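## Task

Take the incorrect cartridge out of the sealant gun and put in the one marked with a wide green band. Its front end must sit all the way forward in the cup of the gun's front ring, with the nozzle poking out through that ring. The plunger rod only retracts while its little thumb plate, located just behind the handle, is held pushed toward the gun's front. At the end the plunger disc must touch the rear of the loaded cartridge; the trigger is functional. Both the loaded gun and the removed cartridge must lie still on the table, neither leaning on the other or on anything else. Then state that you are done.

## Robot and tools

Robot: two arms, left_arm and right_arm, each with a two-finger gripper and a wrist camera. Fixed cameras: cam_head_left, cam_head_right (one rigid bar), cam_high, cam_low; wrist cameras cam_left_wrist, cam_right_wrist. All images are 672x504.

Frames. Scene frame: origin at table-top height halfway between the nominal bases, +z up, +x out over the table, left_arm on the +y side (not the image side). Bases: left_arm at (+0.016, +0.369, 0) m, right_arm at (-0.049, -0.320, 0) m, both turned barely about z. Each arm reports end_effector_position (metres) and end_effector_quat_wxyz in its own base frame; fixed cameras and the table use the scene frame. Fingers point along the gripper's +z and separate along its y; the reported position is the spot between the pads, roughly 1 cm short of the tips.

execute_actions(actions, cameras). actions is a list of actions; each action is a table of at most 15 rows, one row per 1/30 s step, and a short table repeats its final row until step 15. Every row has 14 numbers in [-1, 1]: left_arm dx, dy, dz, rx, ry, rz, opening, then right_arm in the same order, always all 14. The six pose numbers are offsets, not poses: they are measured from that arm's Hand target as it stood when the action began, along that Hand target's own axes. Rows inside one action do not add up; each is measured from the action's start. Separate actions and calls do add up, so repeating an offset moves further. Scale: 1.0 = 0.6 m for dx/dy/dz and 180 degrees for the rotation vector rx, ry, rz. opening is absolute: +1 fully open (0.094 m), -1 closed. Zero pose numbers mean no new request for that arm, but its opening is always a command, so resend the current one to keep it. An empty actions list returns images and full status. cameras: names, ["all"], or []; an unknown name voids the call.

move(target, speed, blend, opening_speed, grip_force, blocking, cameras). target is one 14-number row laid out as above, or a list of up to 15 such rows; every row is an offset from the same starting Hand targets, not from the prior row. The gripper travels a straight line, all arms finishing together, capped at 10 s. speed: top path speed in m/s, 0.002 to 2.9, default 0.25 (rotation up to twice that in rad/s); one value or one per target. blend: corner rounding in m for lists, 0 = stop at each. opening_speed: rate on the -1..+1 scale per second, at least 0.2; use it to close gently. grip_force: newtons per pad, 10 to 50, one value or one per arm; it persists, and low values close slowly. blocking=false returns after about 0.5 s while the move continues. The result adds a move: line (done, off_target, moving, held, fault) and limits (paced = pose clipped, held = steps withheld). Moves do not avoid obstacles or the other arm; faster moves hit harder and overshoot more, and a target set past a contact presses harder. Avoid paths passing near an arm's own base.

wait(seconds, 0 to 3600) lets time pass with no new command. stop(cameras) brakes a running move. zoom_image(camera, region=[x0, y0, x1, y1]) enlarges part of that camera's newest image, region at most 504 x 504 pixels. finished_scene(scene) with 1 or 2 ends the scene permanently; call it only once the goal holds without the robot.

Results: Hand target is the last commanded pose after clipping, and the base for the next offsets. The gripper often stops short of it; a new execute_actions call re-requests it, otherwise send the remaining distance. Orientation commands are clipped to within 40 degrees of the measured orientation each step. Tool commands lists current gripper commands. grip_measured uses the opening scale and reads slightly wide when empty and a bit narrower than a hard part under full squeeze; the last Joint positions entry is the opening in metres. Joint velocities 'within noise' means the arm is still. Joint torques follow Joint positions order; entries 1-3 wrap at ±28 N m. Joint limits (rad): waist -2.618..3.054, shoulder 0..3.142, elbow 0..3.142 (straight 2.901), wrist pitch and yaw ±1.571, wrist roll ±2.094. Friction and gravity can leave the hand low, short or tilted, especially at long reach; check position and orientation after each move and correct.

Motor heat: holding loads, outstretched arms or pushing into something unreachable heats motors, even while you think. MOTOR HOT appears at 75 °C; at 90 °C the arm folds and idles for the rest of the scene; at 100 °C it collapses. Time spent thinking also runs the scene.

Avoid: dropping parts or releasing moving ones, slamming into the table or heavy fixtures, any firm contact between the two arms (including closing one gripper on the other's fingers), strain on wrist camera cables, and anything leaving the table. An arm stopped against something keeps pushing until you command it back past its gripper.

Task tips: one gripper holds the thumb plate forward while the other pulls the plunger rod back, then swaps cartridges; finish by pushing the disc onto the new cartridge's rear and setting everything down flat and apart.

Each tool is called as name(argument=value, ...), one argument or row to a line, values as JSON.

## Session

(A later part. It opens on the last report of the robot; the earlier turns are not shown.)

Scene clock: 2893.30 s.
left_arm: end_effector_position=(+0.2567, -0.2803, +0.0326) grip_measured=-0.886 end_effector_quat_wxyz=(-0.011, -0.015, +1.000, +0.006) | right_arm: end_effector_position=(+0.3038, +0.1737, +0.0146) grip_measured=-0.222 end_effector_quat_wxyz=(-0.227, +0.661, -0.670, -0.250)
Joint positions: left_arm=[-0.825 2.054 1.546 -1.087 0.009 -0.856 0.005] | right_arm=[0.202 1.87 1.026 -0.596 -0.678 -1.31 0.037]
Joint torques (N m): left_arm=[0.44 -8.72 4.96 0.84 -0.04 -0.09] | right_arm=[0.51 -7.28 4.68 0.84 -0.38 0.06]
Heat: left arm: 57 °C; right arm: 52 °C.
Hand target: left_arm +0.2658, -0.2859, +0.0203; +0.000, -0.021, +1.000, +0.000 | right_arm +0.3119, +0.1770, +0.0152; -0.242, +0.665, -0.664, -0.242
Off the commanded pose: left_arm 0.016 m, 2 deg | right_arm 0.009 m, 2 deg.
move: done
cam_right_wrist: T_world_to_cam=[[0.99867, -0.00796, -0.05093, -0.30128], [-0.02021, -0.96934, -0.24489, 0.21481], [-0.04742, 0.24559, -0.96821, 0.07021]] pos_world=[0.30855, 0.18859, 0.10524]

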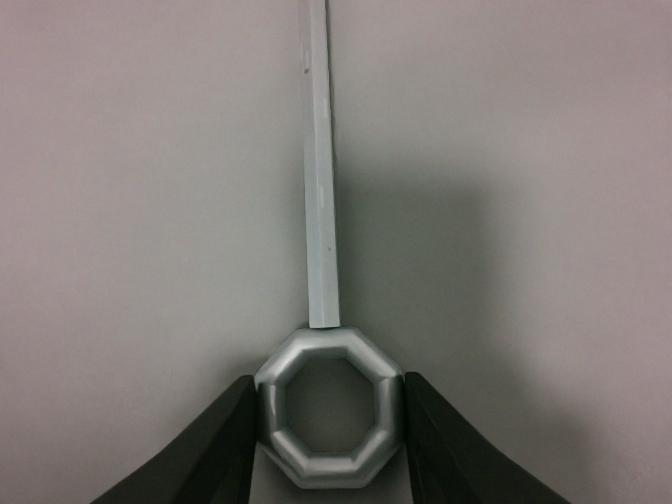

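move(
  target=[
    [0,0,0,0,0,0,-0.93,-0.01915,0,0.0161,0,0,0,-0.4],
  ],
  speed=0.03,
  cameras=["cam_left_wrist","cam_right_wrist"],
)

zoom_image(
  camera="cam_left_wrist",
  region=[0, 240, 480, 504],
)

Scene clock: 2902.67 s.
left_arm: end_effector_position=(+0.2585, -0.2780, +0.0323) grip_measured=-0.886 end_effector_quat_wxyz=(-0.012, -0.015, +1.000, +0.006) | right_arm: end_effector_position=(+0.3025, +0.1768, +0.0129) grip_measured=-0.224 end_effector_quat_wxyz=(-0.218, +0.657, -0.678, -0.248)
Joint positions: left_arm=[-0.817 2.054 1.545 -1.087 0.009 -0.848 0.005] | right_arm=[0.219 1.87 1.026 -0.592 -0.661 -1.273 0.036]
Joint torques (N m): left_arm=[0.42 -8.83 4.98 0.87 -0.05 -0.09] | right_arm=[2.4 -7.15 5.11 1.12 -0.46 0.13]
Heat: left arm: 56 °C; right arm: 51 °C.
Hand target: left_arm +0.2658, -0.2859, +0.0203; +0.000, -0.021, +1.000, +0.000 | right_arm +0.3119, +0.1920, +0.0152; -0.242, +0.665, -0.664, -0.242
Off the commanded pose: left_arm 0.016 m, 2 deg | right_arm 0.018 m, 3 deg.
move: off_target (right_arm)
cam_left_wrist: T_world_to_cam=[[0.00098, -0.99999, -0.00391, -0.27785], [-0.89183, -0.00265, 0.45236, 0.25441], [-0.45237, 0.00305, -0.89183, 0.23762]] pos_world=[0.33465, -0.2779, 0.09574]
cam_right_wrist: T_world_to_cam=[[0.99757, -0.02284, -0.06581, -0.29694], [-0.03735, -0.97284, -0.22847, 0.22301], [-0.05881, 0.23037, -0.97132, 0.07396]] pos_world=[0.30889, 0.19313, 0.10324]

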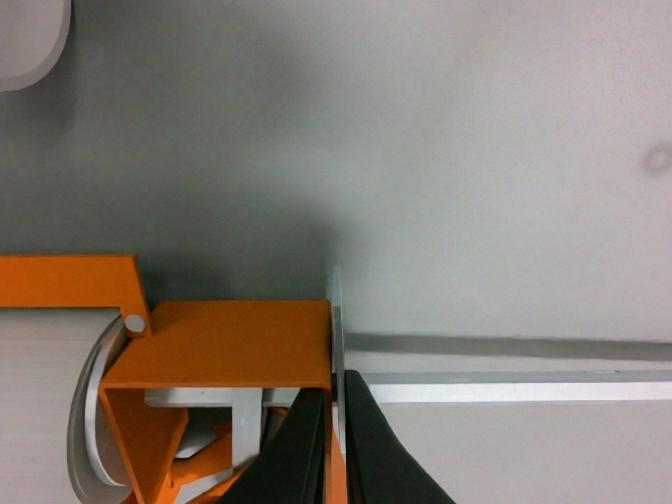

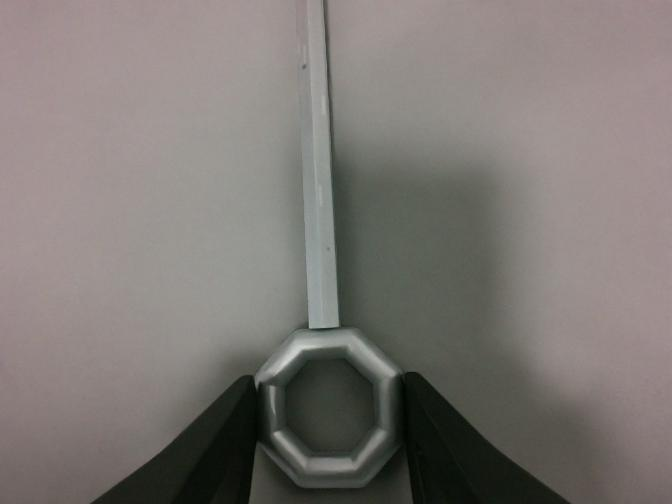

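Scaled by 1.050 from the camera's image (finer frame: 960x720).

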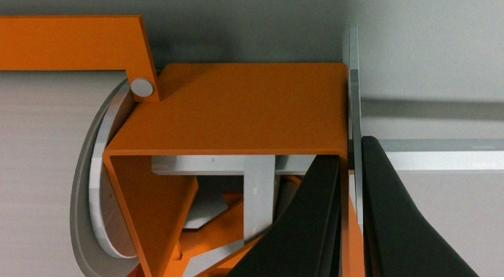

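move(
  target=[
    [0,0,0,0,0,0,-0.93,-0.01915,0,0.0161,0,0,0,-0.4],
  ],
  speed=0.03,
  cameras=["cam_left_wrist","cam_low"],
)

zoom_image(
  camera="cam_left_wrist",
  region=[0, 240, 480, 504],
)

Scene clock: 2915.83 s.
left_arm: end_effector_position=(+0.2603, -0.2763, +0.0322) grip_measured=-0.886 end_effector_quat_wxyz=(-0.009, -0.017, +1.000, +0.009) | right_arm: end_effector_position=(+0.3022, +0.1805, +0.0121) grip_measured=-0.230 end_effector_quat_wxyz=(-0.210, +0.645, -0.691, -0.249)
Joint positions: left_arm=[-0.814 2.054 1.545 -1.087 0.001 -0.848 0.005] | right_arm=[0.235 1.87 1.026 -0.583 -0.65 -1.218 0.036]
Joint torques (N m): left_arm=[0.42 -8.8 5.01 0.8 -0.03 -0.08] | right_arm=[5.14 -6.79 5.68 1.37 -0.48 0.11]
Heat: left arm: 55 °C; right arm: 50 °C.
Hand target: left_arm +0.2658, -0.2859, +0.0203; +0.000, -0.021, +1.000, +0.000 | right_arm +0.3119, +0.2070, +0.0152; -0.242, +0.665, -0.664, -0.242
Off the commanded pose: left_arm 0.016 m, 2 deg | right_arm 0.028 m, 5 deg.
move: off_target (right_arm)
cam_left_wrist: T_world_to_cam=[[0.00389, -0.99995, -0.00913, -0.2767], [-0.89431, -0.00756, 0.44737, 0.25548], [-0.44742, 0.00643, -0.8943, 0.23826]] pos_world=[0.33616, -0.27629, 0.09625]
Images, in order (width x height): cam_low 672x504, cam_left_wrist 672x504.

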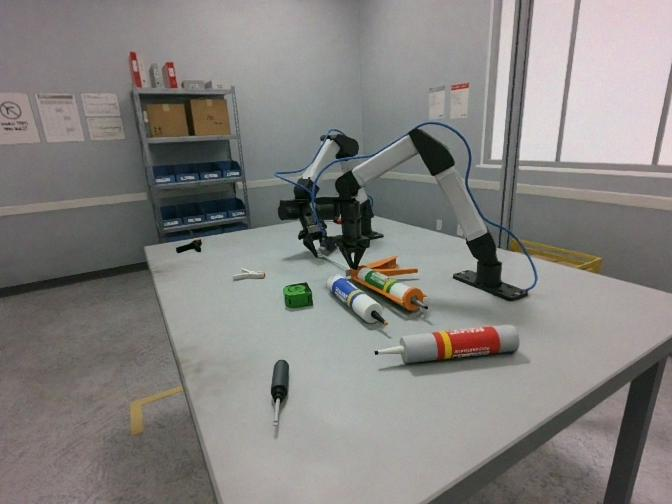

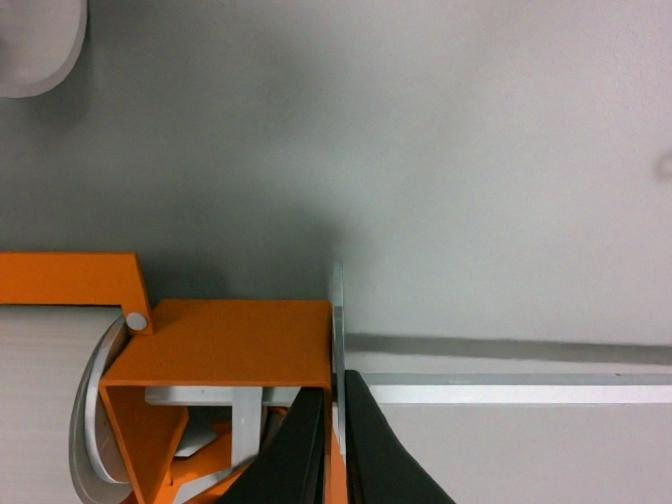

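Scaled by 1.050 from the camera's image (finer frame: 960x720).

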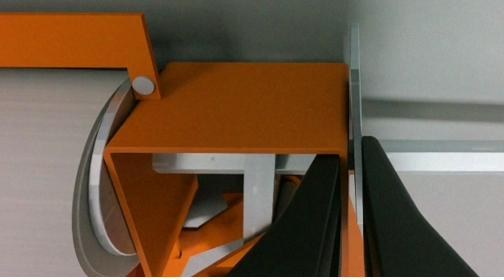

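move(
  target=[
    [0.0008,-0.02,0,0,0,0,-0.93,-0.0128,0,0.0107,0,0,0,-0.4],
  ],
  speed=0.03,
  cameras=["cam_left_wrist"],
)

zoom_image(
  camera="cam_left_wrist",
  region=[0, 240, 480, 504],
)

Scene clock: 2925.50 s.
left_arm: end_effector_position=(+0.2604, -0.2756, +0.0314) grip_measured=-0.886 end_effector_quat_wxyz=(-0.010, -0.015, +1.000, +0.016) | right_arm: end_effector_position=(+0.3029, +0.1834, +0.0129) grip_measured=-0.232 end_effector_quat_wxyz=(+0.205, -0.640, +0.699, +0.243)
Joint positions: left_arm=[-0.817 2.065 1.557 -1.101 -0.008 -0.848 0.005] | right_arm=[0.25 1.866 1.03 -0.58 -0.632 -1.183 0.036]
Joint torques (N m): left_arm=[-1.06 -7.15 7.87 0.8 0.02 -0.32] | right_arm=[6.42 -6.34 5.46 1.49 -0.58 0.11]
Heat: left arm: 55 °C; right arm: 50 °C.
Hand target: left_arm +0.2659, -0.2979, +0.0203; +0.000, -0.021, +1.000, +0.000 | right_arm +0.3119, +0.2171, +0.0152; +0.242, -0.665, +0.664, +0.242
Off the commanded pose: left_arm 0.026 m, 2 deg | right_arm 0.035 m, 6 deg.
move: off_target (left_arm, right_arm)
cam_left_wrist: T_world_to_cam=[[0.00051, -0.9997, -0.02444, -0.27465], [-0.89358, -0.01143, 0.44875, 0.25457], [-0.44889, 0.02161, -0.89332, 0.24201]] pos_world=[0.33626, -0.27689, 0.09524]

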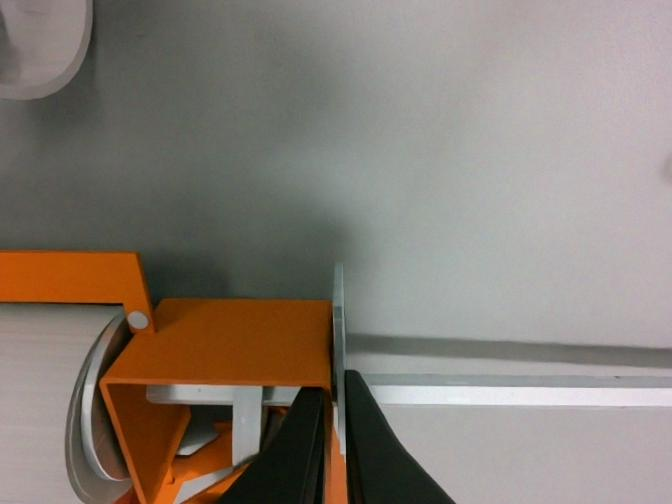

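Scaled by 1.050 from the camera's image (finer frame: 960x720).

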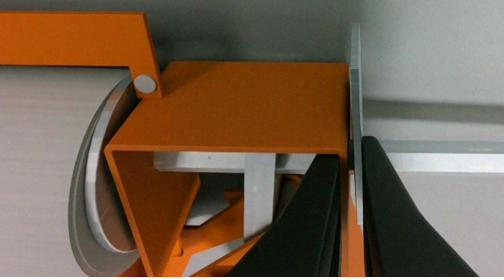

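move(
  target=[
    [0,0,0,0,0,0,-0.93,-0.0128,0,0.0107,0,0,0,-0.4],
  ],
  speed=0.03,
  cameras=["cam_left_wrist","cam_right_wrist"],
)

zoom_image(
  camera="cam_left_wrist",
  region=[0, 240, 240, 504],
)

Scene clock: 2933.13 s.
left_arm: end_effector_position=(+0.2606, -0.2723, +0.0315) grip_measured=-0.886 end_effector_quat_wxyz=(-0.008, -0.015, +1.000, +0.025) | right_arm: end_effector_position=(+0.3026, +0.1880, +0.0129) grip_measured=-0.232 end_effector_quat_wxyz=(+0.198, -0.641, +0.703, +0.237)
Joint positions: left_arm=[-0.817 2.065 1.557 -1.11 -0.022 -0.848 0.005] | right_arm=[0.273 1.864 1.038 -0.58 -0.609 -1.154 0.036]
Joint torques (N m): left_arm=[-1.32 -7.34 7.92 0.85 0.11 -0.31] | right_arm=[6.67 -5.74 5.63 1.65 -0.74 0.11]
Heat: left arm: 54 °C; right arm: 50 °C.
Hand target: left_arm +0.2659, -0.2979, +0.0203; +0.000, -0.021, +1.000, +0.000 | right_arm +0.3119, +0.2271, +0.0152; +0.242, -0.665, +0.664, +0.242
Off the commanded pose: left_arm 0.028 m, 3 deg | right_arm 0.040 m, 7 deg.
move: off_target (right_arm)
cam_left_wrist: T_world_to_cam=[[0.00004, -0.99918, -0.04054, -0.27059], [-0.89527, -0.0181, 0.44515, 0.25341], [-0.44552, 0.03628, -0.89454, 0.24529]] pos_world=[0.33616, -0.27468, 0.09564]
cam_right_wrist: T_world_to_cam=[[0.99275, -0.07558, -0.09347, -0.28504], [-0.09165, -0.97906, -0.18179, 0.25091], [-0.07777, 0.18904, -0.97889, 0.08488]] pos_world=[0.31258, 0.20807, 0.10206]

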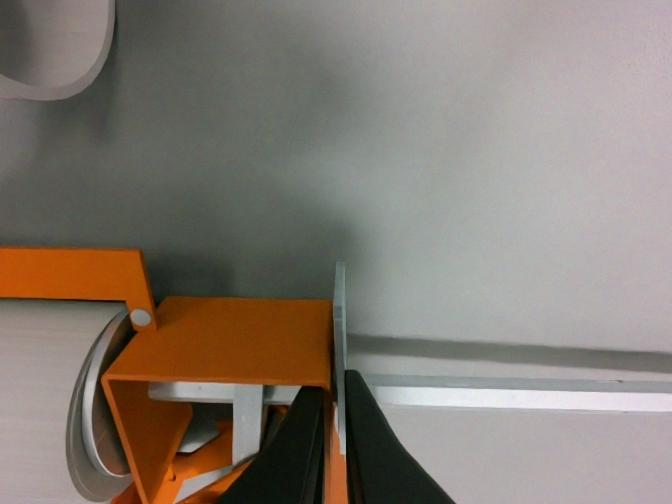

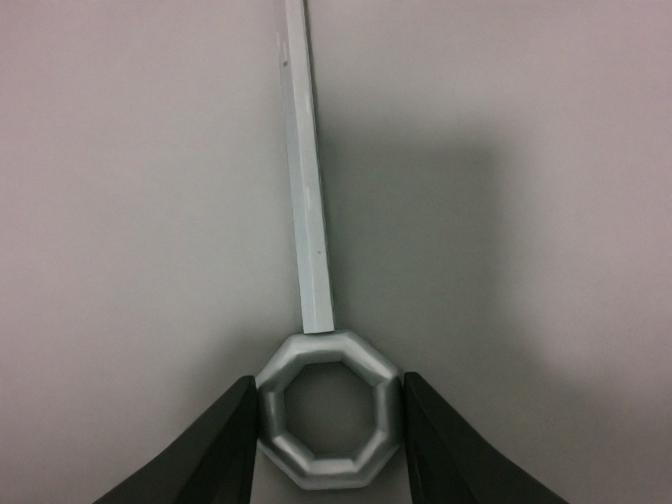

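Scaled by 1.909 from the camera's image (finer frame: 960x720).

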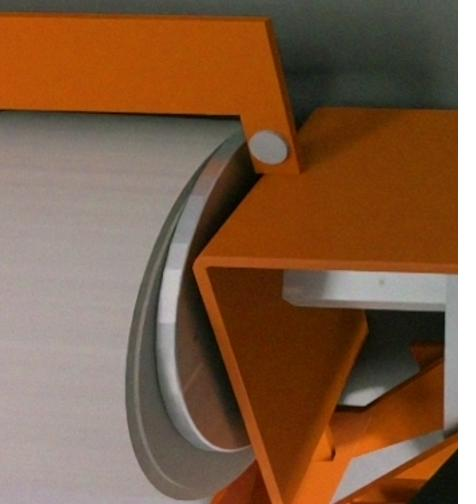

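move(
  target=[
    [0,0,0,0,0,0,-0.93,-0.0128,0,0.0107,0,0,0,-0.4],
  ],
  speed=0.03,
  cameras=["cam_left_wrist","cam_right_wrist","cam_low","cam_head_right"],
)

zoom_image(
  camera="cam_left_wrist",
  region=[0, 240, 240, 504],
)

zoom_image(
  camera="cam_low",
  region=[300, 220, 440, 340],
)

Scene clock: 2963.10 s.
left_arm: end_effector_position=(+0.2600, -0.2686, +0.0312) grip_measured=-0.886 end_effector_quat_wxyz=(-0.008, -0.015, +0.999, +0.034) | right_arm: end_effector_position=(+0.3016, +0.1930, +0.0130) grip_measured=-0.232 end_effector_quat_wxyz=(+0.192, -0.641, +0.707, +0.231)
Joint positions: left_arm=[-0.817 2.066 1.557 -1.122 -0.034 -0.848 0.005] | right_arm=[0.296 1.863 1.044 -0.58 -0.589 -1.125 0.036]
Joint torques (N m): left_arm=[-1.24 -7.42 8.02 0.92 0.28 -0.31] | right_arm=[7.12 -5.15 5.72 1.83 -0.84 0.12]
Heat: left arm: 52 °C; right arm: 49 °C.
Hand target: left_arm +0.2659, -0.2979, +0.0203; +0.000, -0.021, +1.000, +0.000 | right_arm +0.3119, +0.2371, +0.0152; +0.242, -0.665, +0.664, +0.242
Off the commanded pose: left_arm 0.032 m, 4 deg | right_arm 0.045 m, 8 deg.
move: off_target (right_arm)
cam_left_wrist: T_world_to_cam=[[-0.00058, -0.99826, -0.05897, -0.26589], [-0.89509, -0.02578, 0.44514, 0.25108], [-0.44589, 0.05304, -0.89352, 0.24911]] pos_world=[0.33566, -0.27217, 0.09514]
cam_right_wrist: T_world_to_cam=[[0.99206, -0.08129, -0.09601, -0.28228], [-0.09634, -0.98169, -0.16434, 0.25735], [-0.08089, 0.17229, -0.98172, 0.08818]] pos_world=[0.31196, 0.2145, 0.10176]
Images, in order (width x height): cam_head_right 672x504, cam_low 672x504, cam_left_wrist 672x504, cam_right_wrist 672x504.

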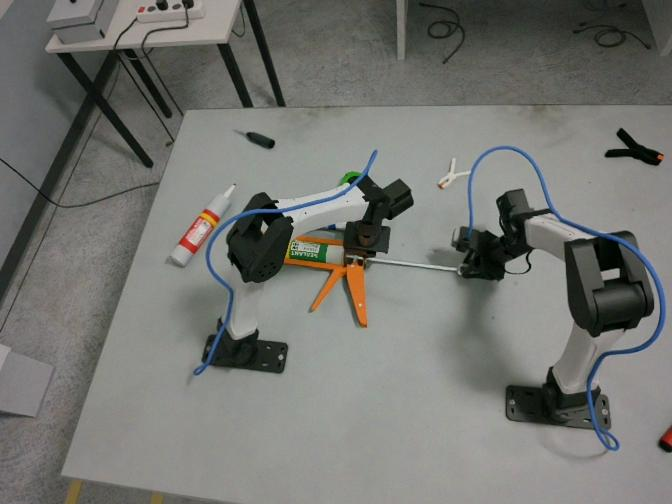

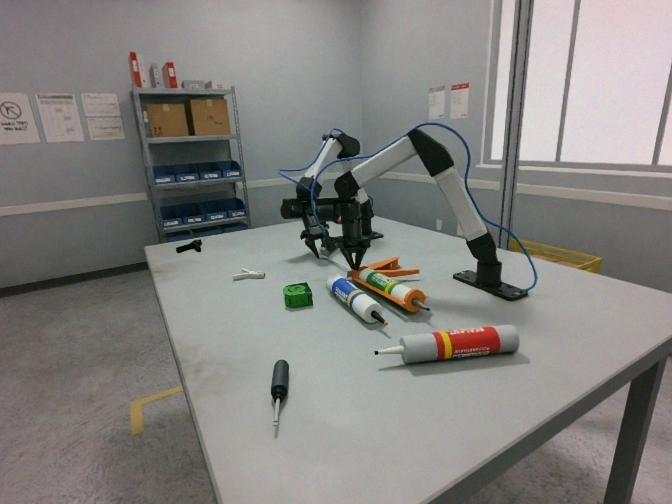

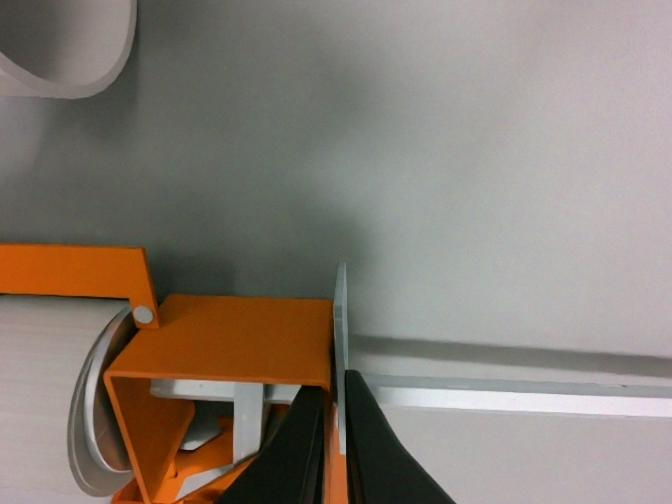

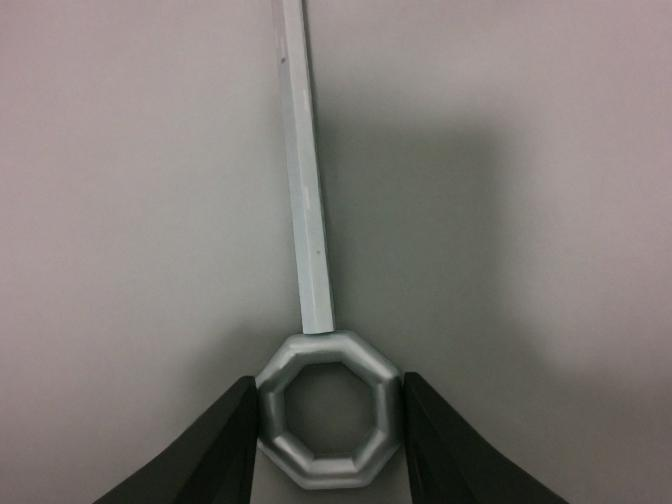

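Scaled by 1.909 from the camera's image (finer frame: 960x720).

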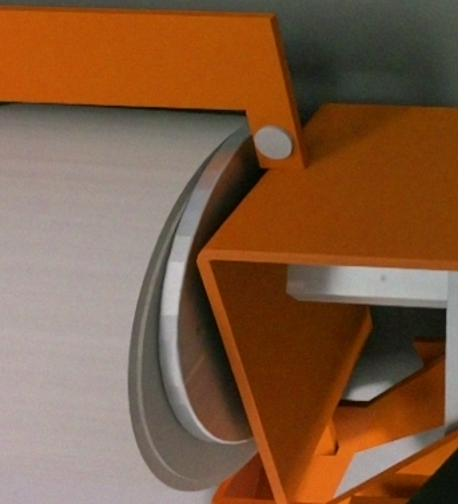

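Scaled by 3.600 from the camera's image (finer frame: 960x720).

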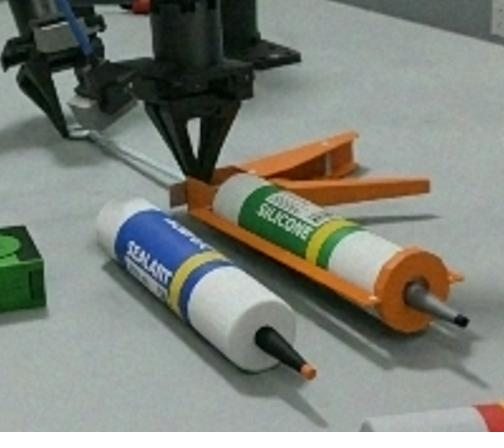

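zoom_image(
  camera="cam_low",
  region=[350, 255, 440, 325],
)

zoom_image(
  camera="cam_head_right",
  region=[240, 220, 380, 300],
)

Scaled by 5.600 from the camera's image (finer frame: 960x720).

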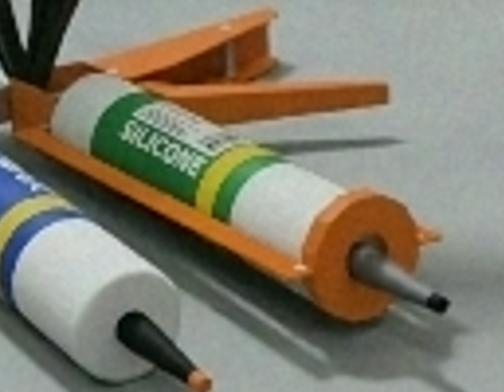

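Scaled by 3.600 from the camera's image (finer frame: 960x720).

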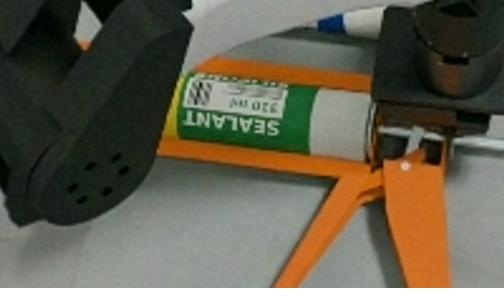

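move(
  target=[
    [0.0015,-0.05,0,0,0,0,-0.93,0,0,0,0,0,0,-0.4],
  ],
  speed=0.04,
  cameras=["cam_left_wrist"],
)

zoom_image(
  camera="cam_left_wrist",
  region=[0, 240, 240, 504],
)

Scene clock: 3018.20 s.
left_arm: end_effector_position=(+0.2597, -0.2702, +0.0305) grip_measured=-0.879 end_effector_quat_wxyz=(-0.020, -0.018, +0.997, +0.074) | right_arm: end_effector_position=(+0.3016, +0.1930, +0.0130) grip_measured=-0.232 end_effector_quat_wxyz=(+0.192, -0.641, +0.707, +0.231)
Joint positions: left_arm=[-0.836 2.146 1.669 -1.232 -0.066 -0.877 0.006] | right_arm=[0.296 1.863 1.044 -0.58 -0.589 -1.125 0.036]
Joint torques (N m): left_arm=[-3.7 -8.29 9.87 1.24 0.55 -0.47] | right_arm=[7.19 -4.92 5.79 1.8 -0.85 0.14]
Heat: left arm: 51 °C; right arm: 49 °C.
Hand target: left_arm +0.2663, -0.3279, +0.0203; +0.000, -0.021, +1.000, +0.000 | right_arm +0.3119, +0.2371, +0.0152; +0.242, -0.665, +0.664, +0.242
Off the commanded pose: left_arm 0.059 m, 9 deg | right_arm 0.045 m, 8 deg.
move: off_target (left_arm)
cam_left_wrist: T_world_to_cam=[[0.00409, -0.99031, -0.13881, -0.26411], [-0.88279, -0.06878, 0.46471, 0.23562], [-0.46975, 0.12064, -0.87452, 0.27241]] pos_world=[0.33704, -0.27821, 0.09208]

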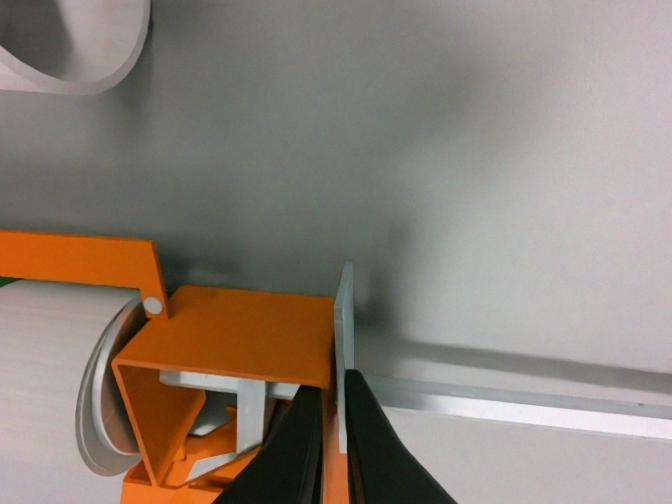

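Scaled by 1.909 from the camera's image (finer frame: 960x720).

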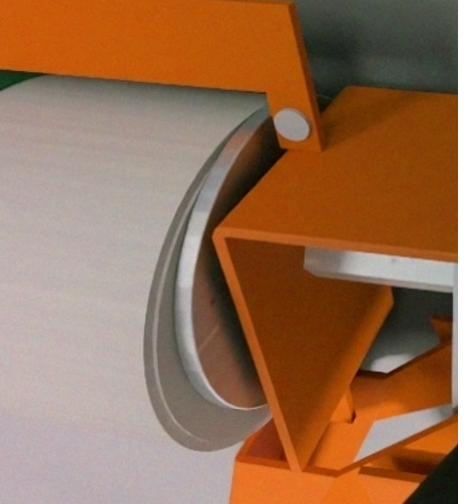

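move(
  target=[
    [-0.003,0.068,-0.012,0,0,0,-0.93,0.0434,0,-0.0364,0,0,0,-0.4],
  ],
  speed=0.05,
  cameras=["cam_left_wrist"],
)

zoom_image(
  camera="cam_left_wrist",
  region=[40, 240, 400, 504],
)

Scene clock: 3079.50 s.
left_arm: end_effector_position=(+0.2599, -0.2673, +0.0308) grip_measured=-0.879 end_effector_quat_wxyz=(-0.016, -0.021, +0.999, +0.044) | right_arm: end_effector_position=(+0.3022, +0.1907, +0.0134) grip_measured=-0.235 end_effector_quat_wxyz=(-0.202, +0.643, -0.698, -0.243)
Joint positions: left_arm=[-0.816 2.088 1.586 -1.156 -0.035 -0.859 0.006] | right_arm=[0.274 1.869 1.039 -0.576 -0.624 -1.161 0.036]
Joint torques (N m): left_arm=[0.29 -11.73 4.11 1.04 0.28 0.05] | right_arm=[0.12 -6.46 4.49 1.26 -0.64 -0.5]
Heat: left arm: 54 °C; right arm: 49 °C.
Hand target: left_arm +0.2663, -0.2871, +0.0275; +0.000, -0.021, +1.000, +0.000 | right_arm +0.3119, +0.2031, +0.0152; -0.242, +0.665, -0.664, -0.242
Off the commanded pose: left_arm 0.021 m, 5 deg | right_arm 0.016 m, 6 deg.
move: off_target (left_arm, right_arm)
cam_left_wrist: T_world_to_cam=[[0.01038, -0.99679, -0.07935, -0.26644], [-0.88743, -0.04576, 0.45866, 0.24346], [-0.46082, 0.06566, -0.88506, 0.2557]] pos_world=[0.33665, -0.27124, 0.09351]

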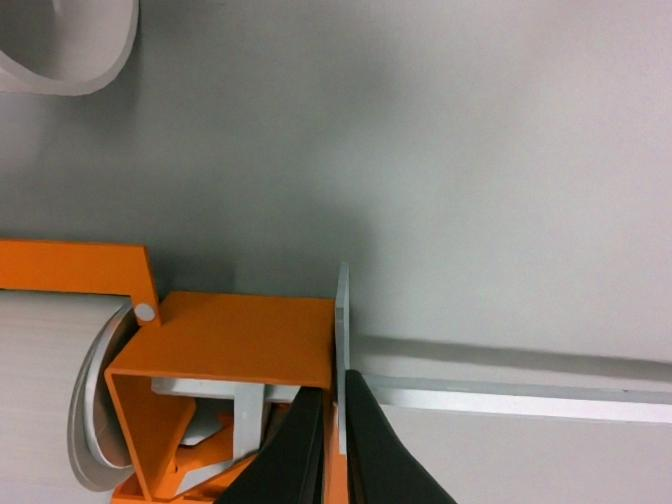

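Scaled by 1.400 from the camera's image (finer frame: 960x720).

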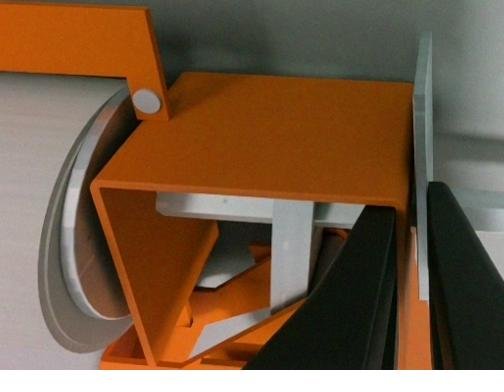

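move(
  target=[
    [0,0.02,-0.004,0,0,0,-0.93,0,0,0,0,0,0,-0.4],
    [0,0.02,-0.004,0,0,0,-0.66,0,0,0,0,0,0,-0.4],
    [0,0.02,-0.055,0,0,0,-0.66,0,0,0,0,0,0,-0.4],
  ],
  speed=0.06,
  cameras=["cam_left_wrist"],
)

zoom_image(
  camera="cam_left_wrist",
  region=[40, 240, 400, 504],
)

Scene clock: 3116.57 s.
left_arm: end_effector_position=(+0.2603, -0.2717, +0.0384) grip_measured=-0.663 end_effector_quat_wxyz=(-0.014, -0.017, +1.000, +0.018) | right_arm: end_effector_position=(+0.3022, +0.1907, +0.0134) grip_measured=-0.235 end_effector_quat_wxyz=(-0.202, +0.643, -0.698, -0.243)
Joint positions: left_arm=[-0.808 2.054 1.569 -1.131 -0.003 -0.842 0.016] | right_arm=[0.274 1.869 1.039 -0.576 -0.624 -1.161 0.036]
Joint torques (N m): left_arm=[0.94 -14.23 8.35 0.01 0.06 0.04] | right_arm=[0.14 -6.63 4.49 1.26 -0.7 -0.47]
Heat: left arm: 57 °C; right arm: 47 °C.
Hand target: left_arm +0.2658, -0.2751, +0.0605; +0.000, -0.021, +1.000, +0.000 | right_arm +0.3119, +0.2031, +0.0152; -0.242, +0.665, -0.664, -0.242
Off the commanded pose: left_arm 0.023 m, 3 deg | right_arm 0.016 m, 6 deg.
move: off_target (left_arm); target 2's new opening was sent with left_arm's hand 0.010 m and 3 deg from that target
cam_left_wrist: T_world_to_cam=[[0.00355, -0.99964, -0.02666, -0.27117], [-0.88957, -0.01533, 0.45655, 0.24903], [-0.45679, 0.02209, -0.8893, 0.25014]] pos_world=[0.33675, -0.27278, 0.10153]

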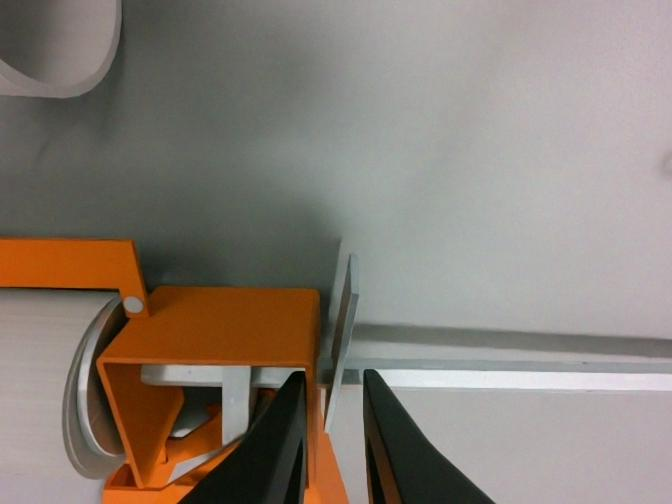

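Scaled by 1.400 from the camera's image (finer frame: 960x720).

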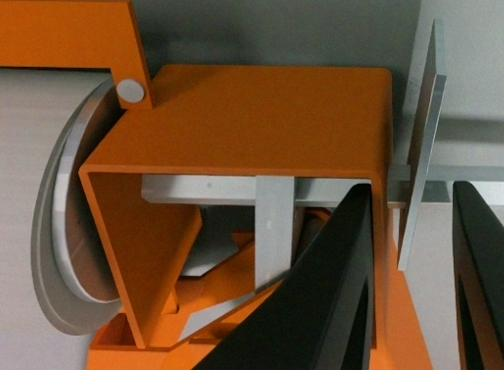

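move(
  target=[
    [-0.0133,0.004,0.0,0,0,0,-0.66,0,0,0,0,0,0,-0.4],
  ],
  speed=0.06,
  cameras=["cam_left_wrist"],
)

zoom_image(
  camera="cam_left_wrist",
  region=[40, 240, 400, 504],
)

Scene clock: 3136.80 s.
left_arm: end_effector_position=(+0.2660, -0.2704, +0.0432) grip_measured=-0.663 end_effector_quat_wxyz=(-0.012, -0.024, +1.000, +0.014) | right_arm: end_effector_position=(+0.3020, +0.1911, +0.0138) grip_measured=-0.236 end_effector_quat_wxyz=(-0.203, +0.643, -0.697, -0.244)
Joint positions: left_arm=[-0.794 2.054 1.589 -1.143 -0.002 -0.842 0.016] | right_arm=[0.274 1.869 1.039 -0.576 -0.627 -1.161 0.036]
Joint torques (N m): left_arm=[0.91 -13.15 8.42 0.08 0.07 0.29] | right_arm=[0.17 -6.49 4.52 1.32 -0.66 -0.46]
Heat: left arm: 62 °C; right arm: 47 °C.
Hand target: left_arm +0.2737, -0.2723, +0.0605; +0.000, -0.021, +1.000, +0.000 | right_arm +0.3119, +0.2031, +0.0152; -0.242, +0.665, -0.664, -0.242
Off the commanded pose: left_arm 0.019 m, 2 deg | right_arm 0.016 m, 6 deg.
move: off_target (left_arm)
cam_left_wrist: T_world_to_cam=[[0.01749, -0.99965, -0.02006, -0.27381], [-0.89122, -0.02468, 0.45291, 0.24993], [-0.45324, 0.00995, -0.89133, 0.25291]] pos_world=[0.34216, -0.27006, 0.10674]

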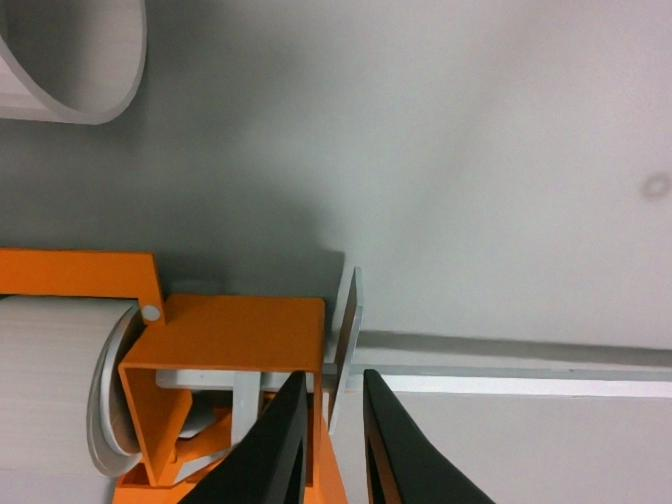

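Scaled by 1.400 from the camera's image (finer frame: 960x720).

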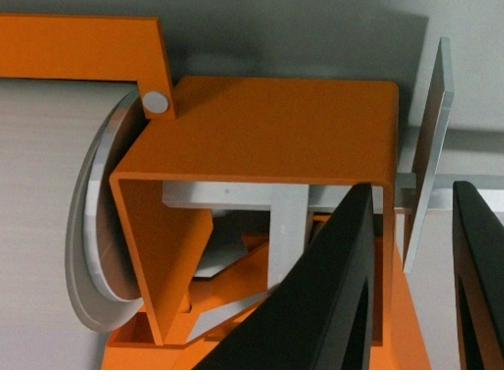

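move(
  target=[
    [-0.008,0.004,0.05,0,0,0,-0.66,0,0,0,0,0,0,-0.4],
  ],
  speed=0.06,
  cameras=["cam_left_wrist"],
)

zoom_image(
  camera="cam_left_wrist",
  region=[40, 240, 400, 504],
)

Scene clock: 3154.53 s.
left_arm: end_effector_position=(+0.2689, -0.2692, +0.0420) grip_measured=-0.663 end_effector_quat_wxyz=(-0.009, -0.025, +1.000, +0.011) | right_arm: end_effector_position=(+0.3020, +0.1911, +0.0138) grip_measured=-0.236 end_effector_quat_wxyz=(-0.203, +0.643, -0.697, -0.244)
Joint positions: left_arm=[-0.787 2.051 1.58 -1.128 -0.002 -0.837 0.016] | right_arm=[0.274 1.869 1.039 -0.576 -0.627 -1.161 0.036]
Joint torques (N m): left_arm=[1.66 -10.11 3.06 0.96 0.06 0.29] | right_arm=[0.34 -6.5 4.63 1.28 -0.62 -0.43]
Heat: left arm: 63 °C; right arm: 47 °C.
Hand target: left_arm +0.2784, -0.2698, +0.0305; +0.000, -0.021, +1.000, +0.000 | right_arm +0.3119, +0.2031, +0.0152; -0.242, +0.665, -0.664, -0.242
Off the commanded pose: left_arm 0.015 m, 2 deg | right_arm 0.016 m, 6 deg.
move: off_target (left_arm)
cam_left_wrist: T_world_to_cam=[[0.02068, -0.9997, -0.01331, -0.27389], [-0.89402, -0.02445, 0.44736, 0.25418], [-0.44755, 0.00265, -0.89425, 0.24971]] pos_world=[0.34466, -0.26826, 0.10595]

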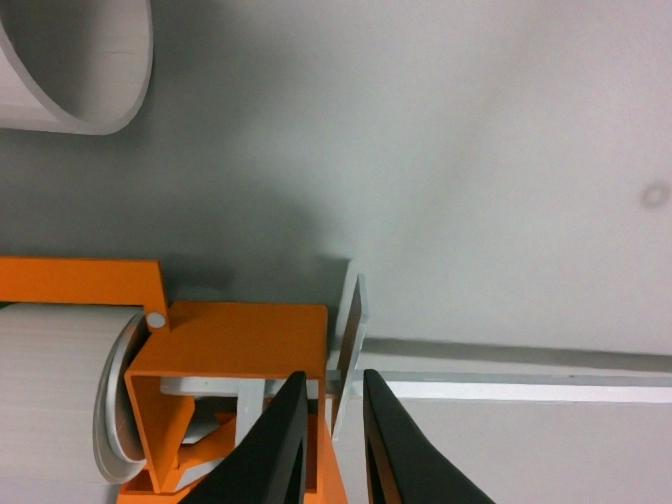

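Scaled by 1.400 from the camera's image (finer frame: 960x720).

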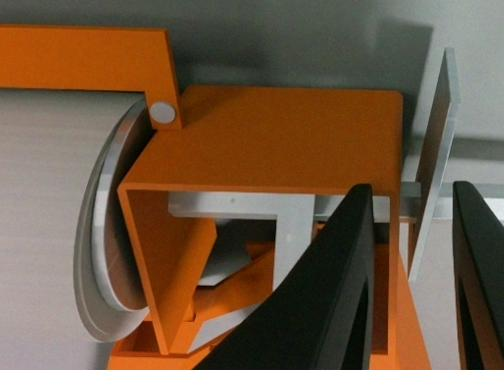

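move(
  target=[
    [0,0,0.014,0,0,0,-0.66,0,0,0,0,0,0,-0.4],
    [0,0,0.014,0,0,0,-0.93,0,0,0,0,0,0,-0.4],
  ],
  speed=0.06,
  opening_speed=0.5,
  cameras=["cam_left_wrist"],
)

zoom_image(
  camera="cam_left_wrist",
  region=[40, 240, 400, 504],
)

Scene clock: 3164.97 s.
left_arm: end_effector_position=(+0.2698, -0.2654, +0.0425) grip_measured=-0.926 end_effector_quat_wxyz=(-0.004, -0.029, +1.000, +0.010) | right_arm: end_effector_position=(+0.3020, +0.1911, +0.0138) grip_measured=-0.236 end_effector_quat_wxyz=(-0.203, +0.643, -0.697, -0.244)
Joint positions: left_arm=[-0.781 2.034 1.557 -1.113 -0.008 -0.839 0.003] | right_arm=[0.274 1.869 1.039 -0.576 -0.627 -1.161 0.036]
Joint torques (N m): left_arm=[1.13 -8.32 3.08 1.1 0.04 0.32] | right_arm=[0.31 -6.42 4.27 1.29 -0.65 -0.48]
Heat: left arm: 64 °C; right arm: 47 °C.
Hand target: left_arm +0.2784, -0.2698, +0.0221; +0.000, -0.021, +1.000, +0.000 | right_arm +0.3119, +0.2031, +0.0152; -0.242, +0.665, -0.664, -0.242
Off the commanded pose: left_arm 0.023 m, 2 deg | right_arm 0.016 m, 6 deg.
move: off_target (left_arm); target 2's new opening was sent with left_arm's hand 0.022 m and 1 deg from that target
cam_left_wrist: T_world_to_cam=[[0.0283, -0.99954, -0.01092, -0.27222], [-0.89862, -0.03023, 0.43769, 0.25498], [-0.43782, -0.00257, -0.89906, 0.24675]] pos_world=[0.34487, -0.26375, 0.10727]

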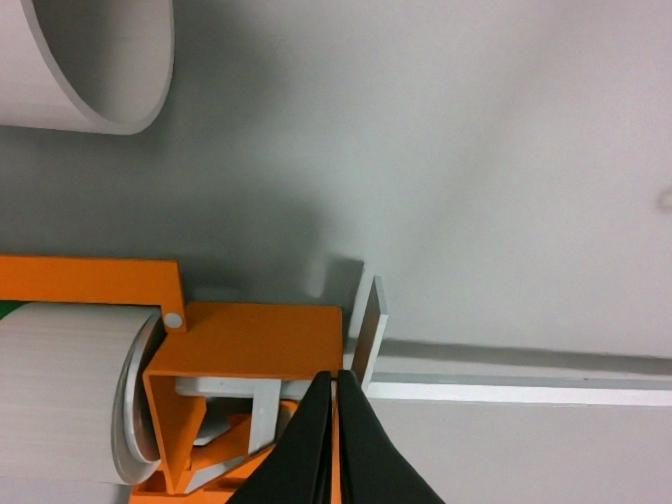

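Scaled by 1.400 from the camera's image (finer frame: 960x720).

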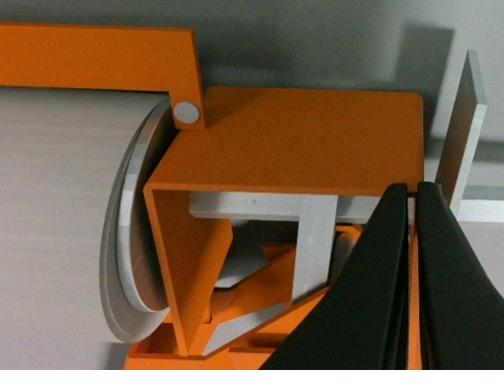

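move(
  target=[
    [0,0,0.0,0,0,0,-0.8,0,0,0,0,0,0,-0.4],
    [0.0049,-0.0097,-0.1232,0,0,0,-0.64,0,0,0,0,0,0,-0.4],
    [0.0049,-0.0097,-0.044,0,0,0,-0.64,0,0,0,0,0,0,-0.4],
    [0.0049,-0.0097,-0.0215,0,0,0,-0.64,0,0,0,0,0,0,-0.4],
  ],
  speed=0.1,
  cameras=["cam_left_wrist"],
)

zoom_image(
  camera="cam_left_wrist",
  region=[40, 240, 400, 504],
)

Scene clock: 3188.70 s.
left_arm: end_effector_position=(+0.2738, -0.2729, +0.0459) grip_measured=-0.643 end_effector_quat_wxyz=(+0.001, -0.024, +1.000, -0.001) | right_arm: end_effector_position=(+0.3020, +0.1911, +0.0138) grip_measured=-0.236 end_effector_quat_wxyz=(-0.203, +0.643, -0.697, -0.244)
Joint positions: left_arm=[-0.784 2.04 1.58 -1.107 0 -0.831 0.017] | right_arm=[0.274 1.869 1.039 -0.576 -0.627 -1.161 0.036]
Joint torques (N m): left_arm=[0.14 -9.13 5 0.61 0.03 0.13] | right_arm=[0.35 -6.54 4.36 1.28 -0.66 -0.49]
Heat: left arm: 62 °C; right arm: 46 °C.
Hand target: left_arm +0.2757, -0.2757, +0.0350; +0.000, -0.021, +1.000, +0.000 | right_arm +0.3119, +0.2031, +0.0152; -0.242, +0.665, -0.664, -0.242
Off the commanded pose: left_arm 0.011 m, 0 deg | right_arm 0.016 m, 6 deg.
move: off_target (left_arm)
cam_left_wrist: T_world_to_cam=[[0.01767, -0.99978, 0.01098, -0.27789], [-0.90352, -0.01126, 0.42841, 0.26381], [-0.42819, -0.01749, -0.90352, 0.245]] pos_world=[0.34817, -0.27058, 0.11139]

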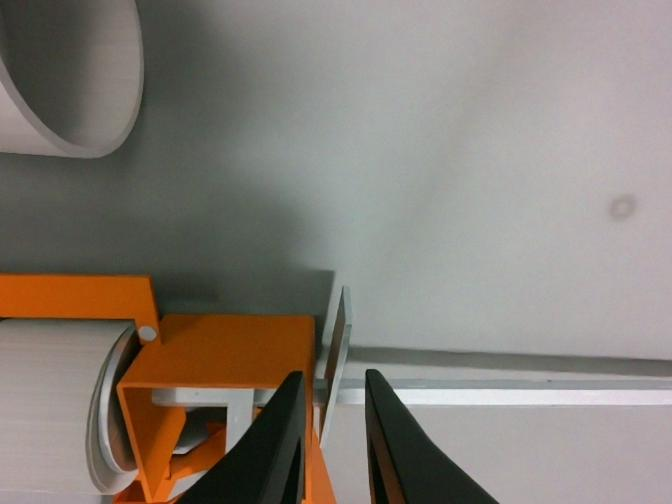

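Scaled by 1.400 from the camera's image (finer frame: 960x720).

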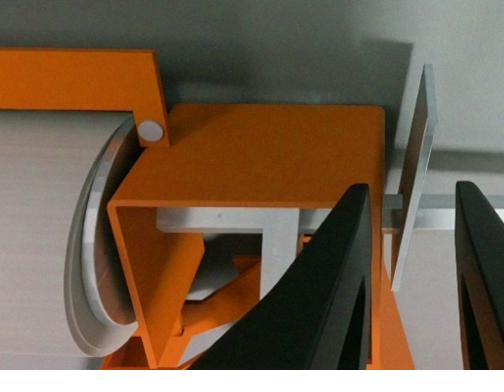

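move(
  target=[
    [0.0066,0.0036,-0.1,0,0,0,-0.64,0,0,0,0,0,0,-0.4],
    [0.0066,0.0036,-0.0225,0,0,0,-0.64,0,0,0,0,0,0,-0.4],
    [0.0066,0.0036,0.002,0,0,0,-0.64,0,0,0,0,0,0,-0.4],
  ],
  speed=0.1,
  cameras=["cam_left_wrist"],
)

zoom_image(
  camera="cam_left_wrist",
  region=[40, 240, 400, 504],
)

Scene clock: 3203.03 s.
left_arm: end_effector_position=(+0.2679, -0.2703, +0.0429) grip_measured=-0.643 end_effector_quat_wxyz=(-0.006, -0.021, +1.000, +0.006) | right_arm: end_effector_position=(+0.3019, +0.1913, +0.0139) grip_measured=-0.236 end_effector_quat_wxyz=(-0.203, +0.643, -0.697, -0.245)
Joint positions: left_arm=[-0.79 2.04 1.568 -1.116 0 -0.831 0.017] | right_arm=[0.274 1.869 1.039 -0.576 -0.629 -1.161 0.036]
Joint torques (N m): left_arm=[0.14 -10.18 4.03 0.76 0.04 0.12] | right_arm=[0.35 -6.57 4.23 1.31 -0.67 -0.42]
Heat: left arm: 63 °C; right arm: 46 °C.
Hand target: left_arm +0.2716, -0.2737, +0.0338; +0.000, -0.021, +1.000, +0.000 | right_arm +0.3119, +0.2031, +0.0152; -0.242, +0.665, -0.664, -0.242
Off the commanded pose: left_arm 0.010 m, 1 deg | right_arm 0.015 m, 6 deg.
move: done
cam_left_wrist: T_world_to_cam=[[0.01159, -0.99992, -0.00438, -0.27297], [-0.89702, -0.01233, 0.44181, 0.2572], [-0.44183, -0.00119, -0.8971, 0.24757]] pos_world=[0.34326, -0.26948, 0.10726]

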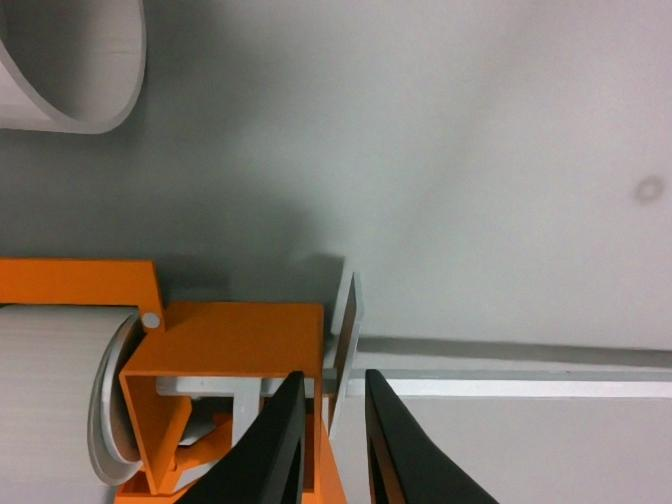

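Scaled by 1.400 from the camera's image (finer frame: 960x720).

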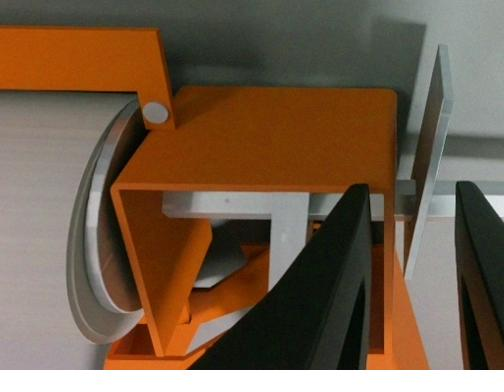

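move(
  target=[
    [-0.004,-0.001,0.02,0,0,0,-0.64,0,0,0,0,0,0,-0.4],
  ],
  speed=0.06,
  cameras=["cam_left_wrist"],
)

zoom_image(
  camera="cam_left_wrist",
  region=[40, 240, 400, 504],
)

Scene clock: 3214.70 s.
left_arm: end_effector_position=(+0.2681, -0.2704, +0.0423) grip_measured=-0.642 end_effector_quat_wxyz=(-0.005, -0.021, +1.000, +0.005) | right_arm: end_effector_position=(+0.3019, +0.1913, +0.0139) grip_measured=-0.236 end_effector_quat_wxyz=(-0.203, +0.643, -0.697, -0.245)
Joint positions: left_arm=[-0.79 2.039 1.563 -1.11 0 -0.831 0.017] | right_arm=[0.274 1.869 1.039 -0.576 -0.629 -1.161 0.036]
Joint torques (N m): left_arm=[0.57 -8.59 2.52 1.05 0.02 0.12] | right_arm=[0.17 -6.61 4.36 1.28 -0.59 -0.45]
Heat: left arm: 63 °C; right arm: 46 °C.
Hand target: left_arm +0.2741, -0.2742, +0.0218; +0.000, -0.021, +1.000, +0.000 | right_arm +0.3119, +0.2031, +0.0152; -0.242, +0.665, -0.664, -0.242
Off the commanded pose: left_arm 0.022 m, 1 deg | right_arm 0.015 m, 6 deg.
move: off_target (left_arm)
cam_left_wrist: T_world_to_cam=[[0.01161, -0.99993, -0.00225, -0.27321], [-0.89795, -0.01142, 0.43995, 0.25823], [-0.43994, -0.00309, -0.89802, 0.2462]] pos_world=[0.34336, -0.26948, 0.10687]

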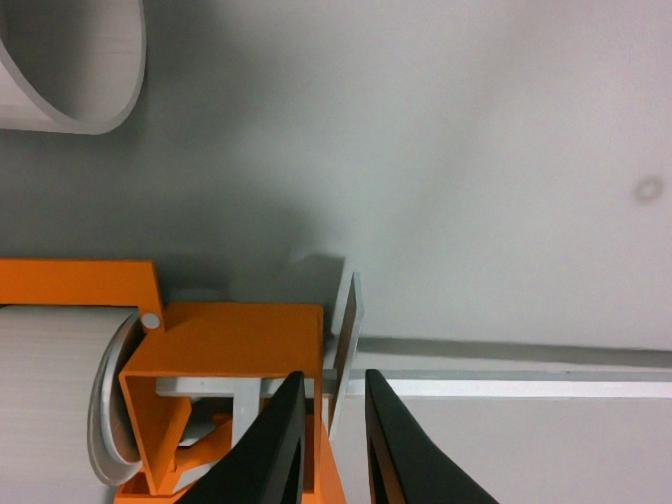

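Scaled by 1.400 from the camera's image (finer frame: 960x720).

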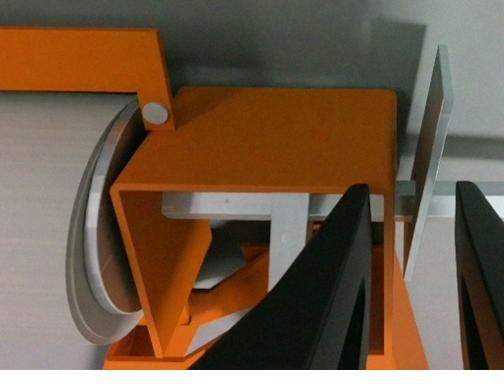

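move(
  target=[
    [0.0092,0.001,-0.1237,0,0,0,-0.64,0,0,0,0,0,0,-0.4],
    [0.0092,0.001,-0.0445,0,0,0,-0.64,0,0,0,0,0,0,-0.4],
    [0.0092,0.001,-0.0137,0,0,0,-0.64,0,0,0,0,0,0,-0.4],
  ],
  speed=0.1,
  cameras=["cam_left_wrist"],
)

zoom_image(
  camera="cam_left_wrist",
  region=[40, 240, 400, 504],
)

Scene clock: 3252.43 s.
left_arm: end_effector_position=(+0.2623, -0.2671, +0.0353) grip_measured=-0.642 end_effector_quat_wxyz=(-0.011, -0.018, +1.000, +0.012) | right_arm: end_effector_position=(+0.3019, +0.1913, +0.0139) grip_measured=-0.236 end_effector_quat_wxyz=(-0.203, +0.643, -0.697, -0.245)
Joint positions: left_arm=[-0.794 2.039 1.534 -1.099 0 -0.831 0.017] | right_arm=[0.274 1.869 1.039 -0.576 -0.629 -1.161 0.036]
Joint torques (N m): left_arm=[0.13 -10.15 4.81 0.73 0.05 0.02] | right_arm=[0.27 -6.45 4.49 1.28 -0.64 -0.44]
Heat: left arm: 61 °C; right arm: 46 °C.
Hand target: left_arm +0.2685, -0.2738, +0.0300; +0.000, -0.021, +1.000, +0.000 | right_arm +0.3119, +0.2031, +0.0152; -0.242, +0.665, -0.664, -0.242
Off the commanded pose: left_arm 0.011 m, 2 deg | right_arm 0.015 m, 6 deg.
move: off_target (left_arm)
cam_left_wrist: T_world_to_cam=[[0.00684, -0.99986, -0.01545, -0.26803], [-0.89225, -0.01308, 0.45136, 0.25388], [-0.45149, 0.0107, -0.89221, 0.24386]] pos_world=[0.33846, -0.26728, 0.09884]

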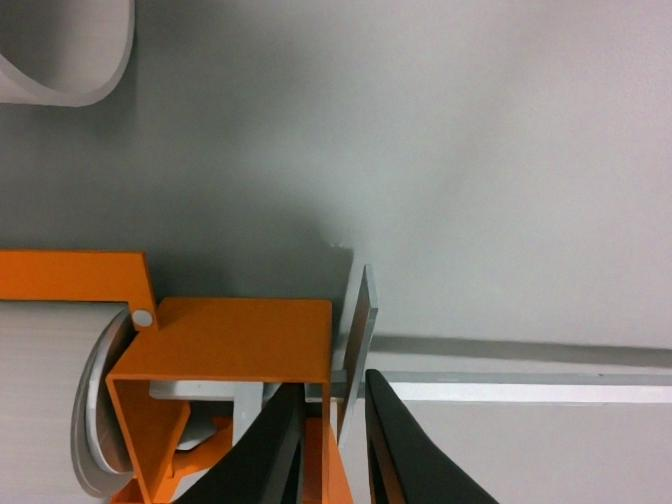

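Scaled by 1.400 from the camera's image (finer frame: 960x720).

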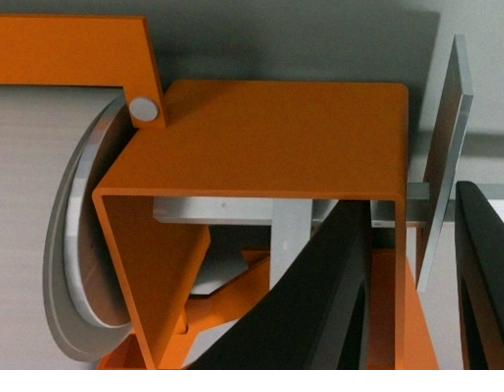

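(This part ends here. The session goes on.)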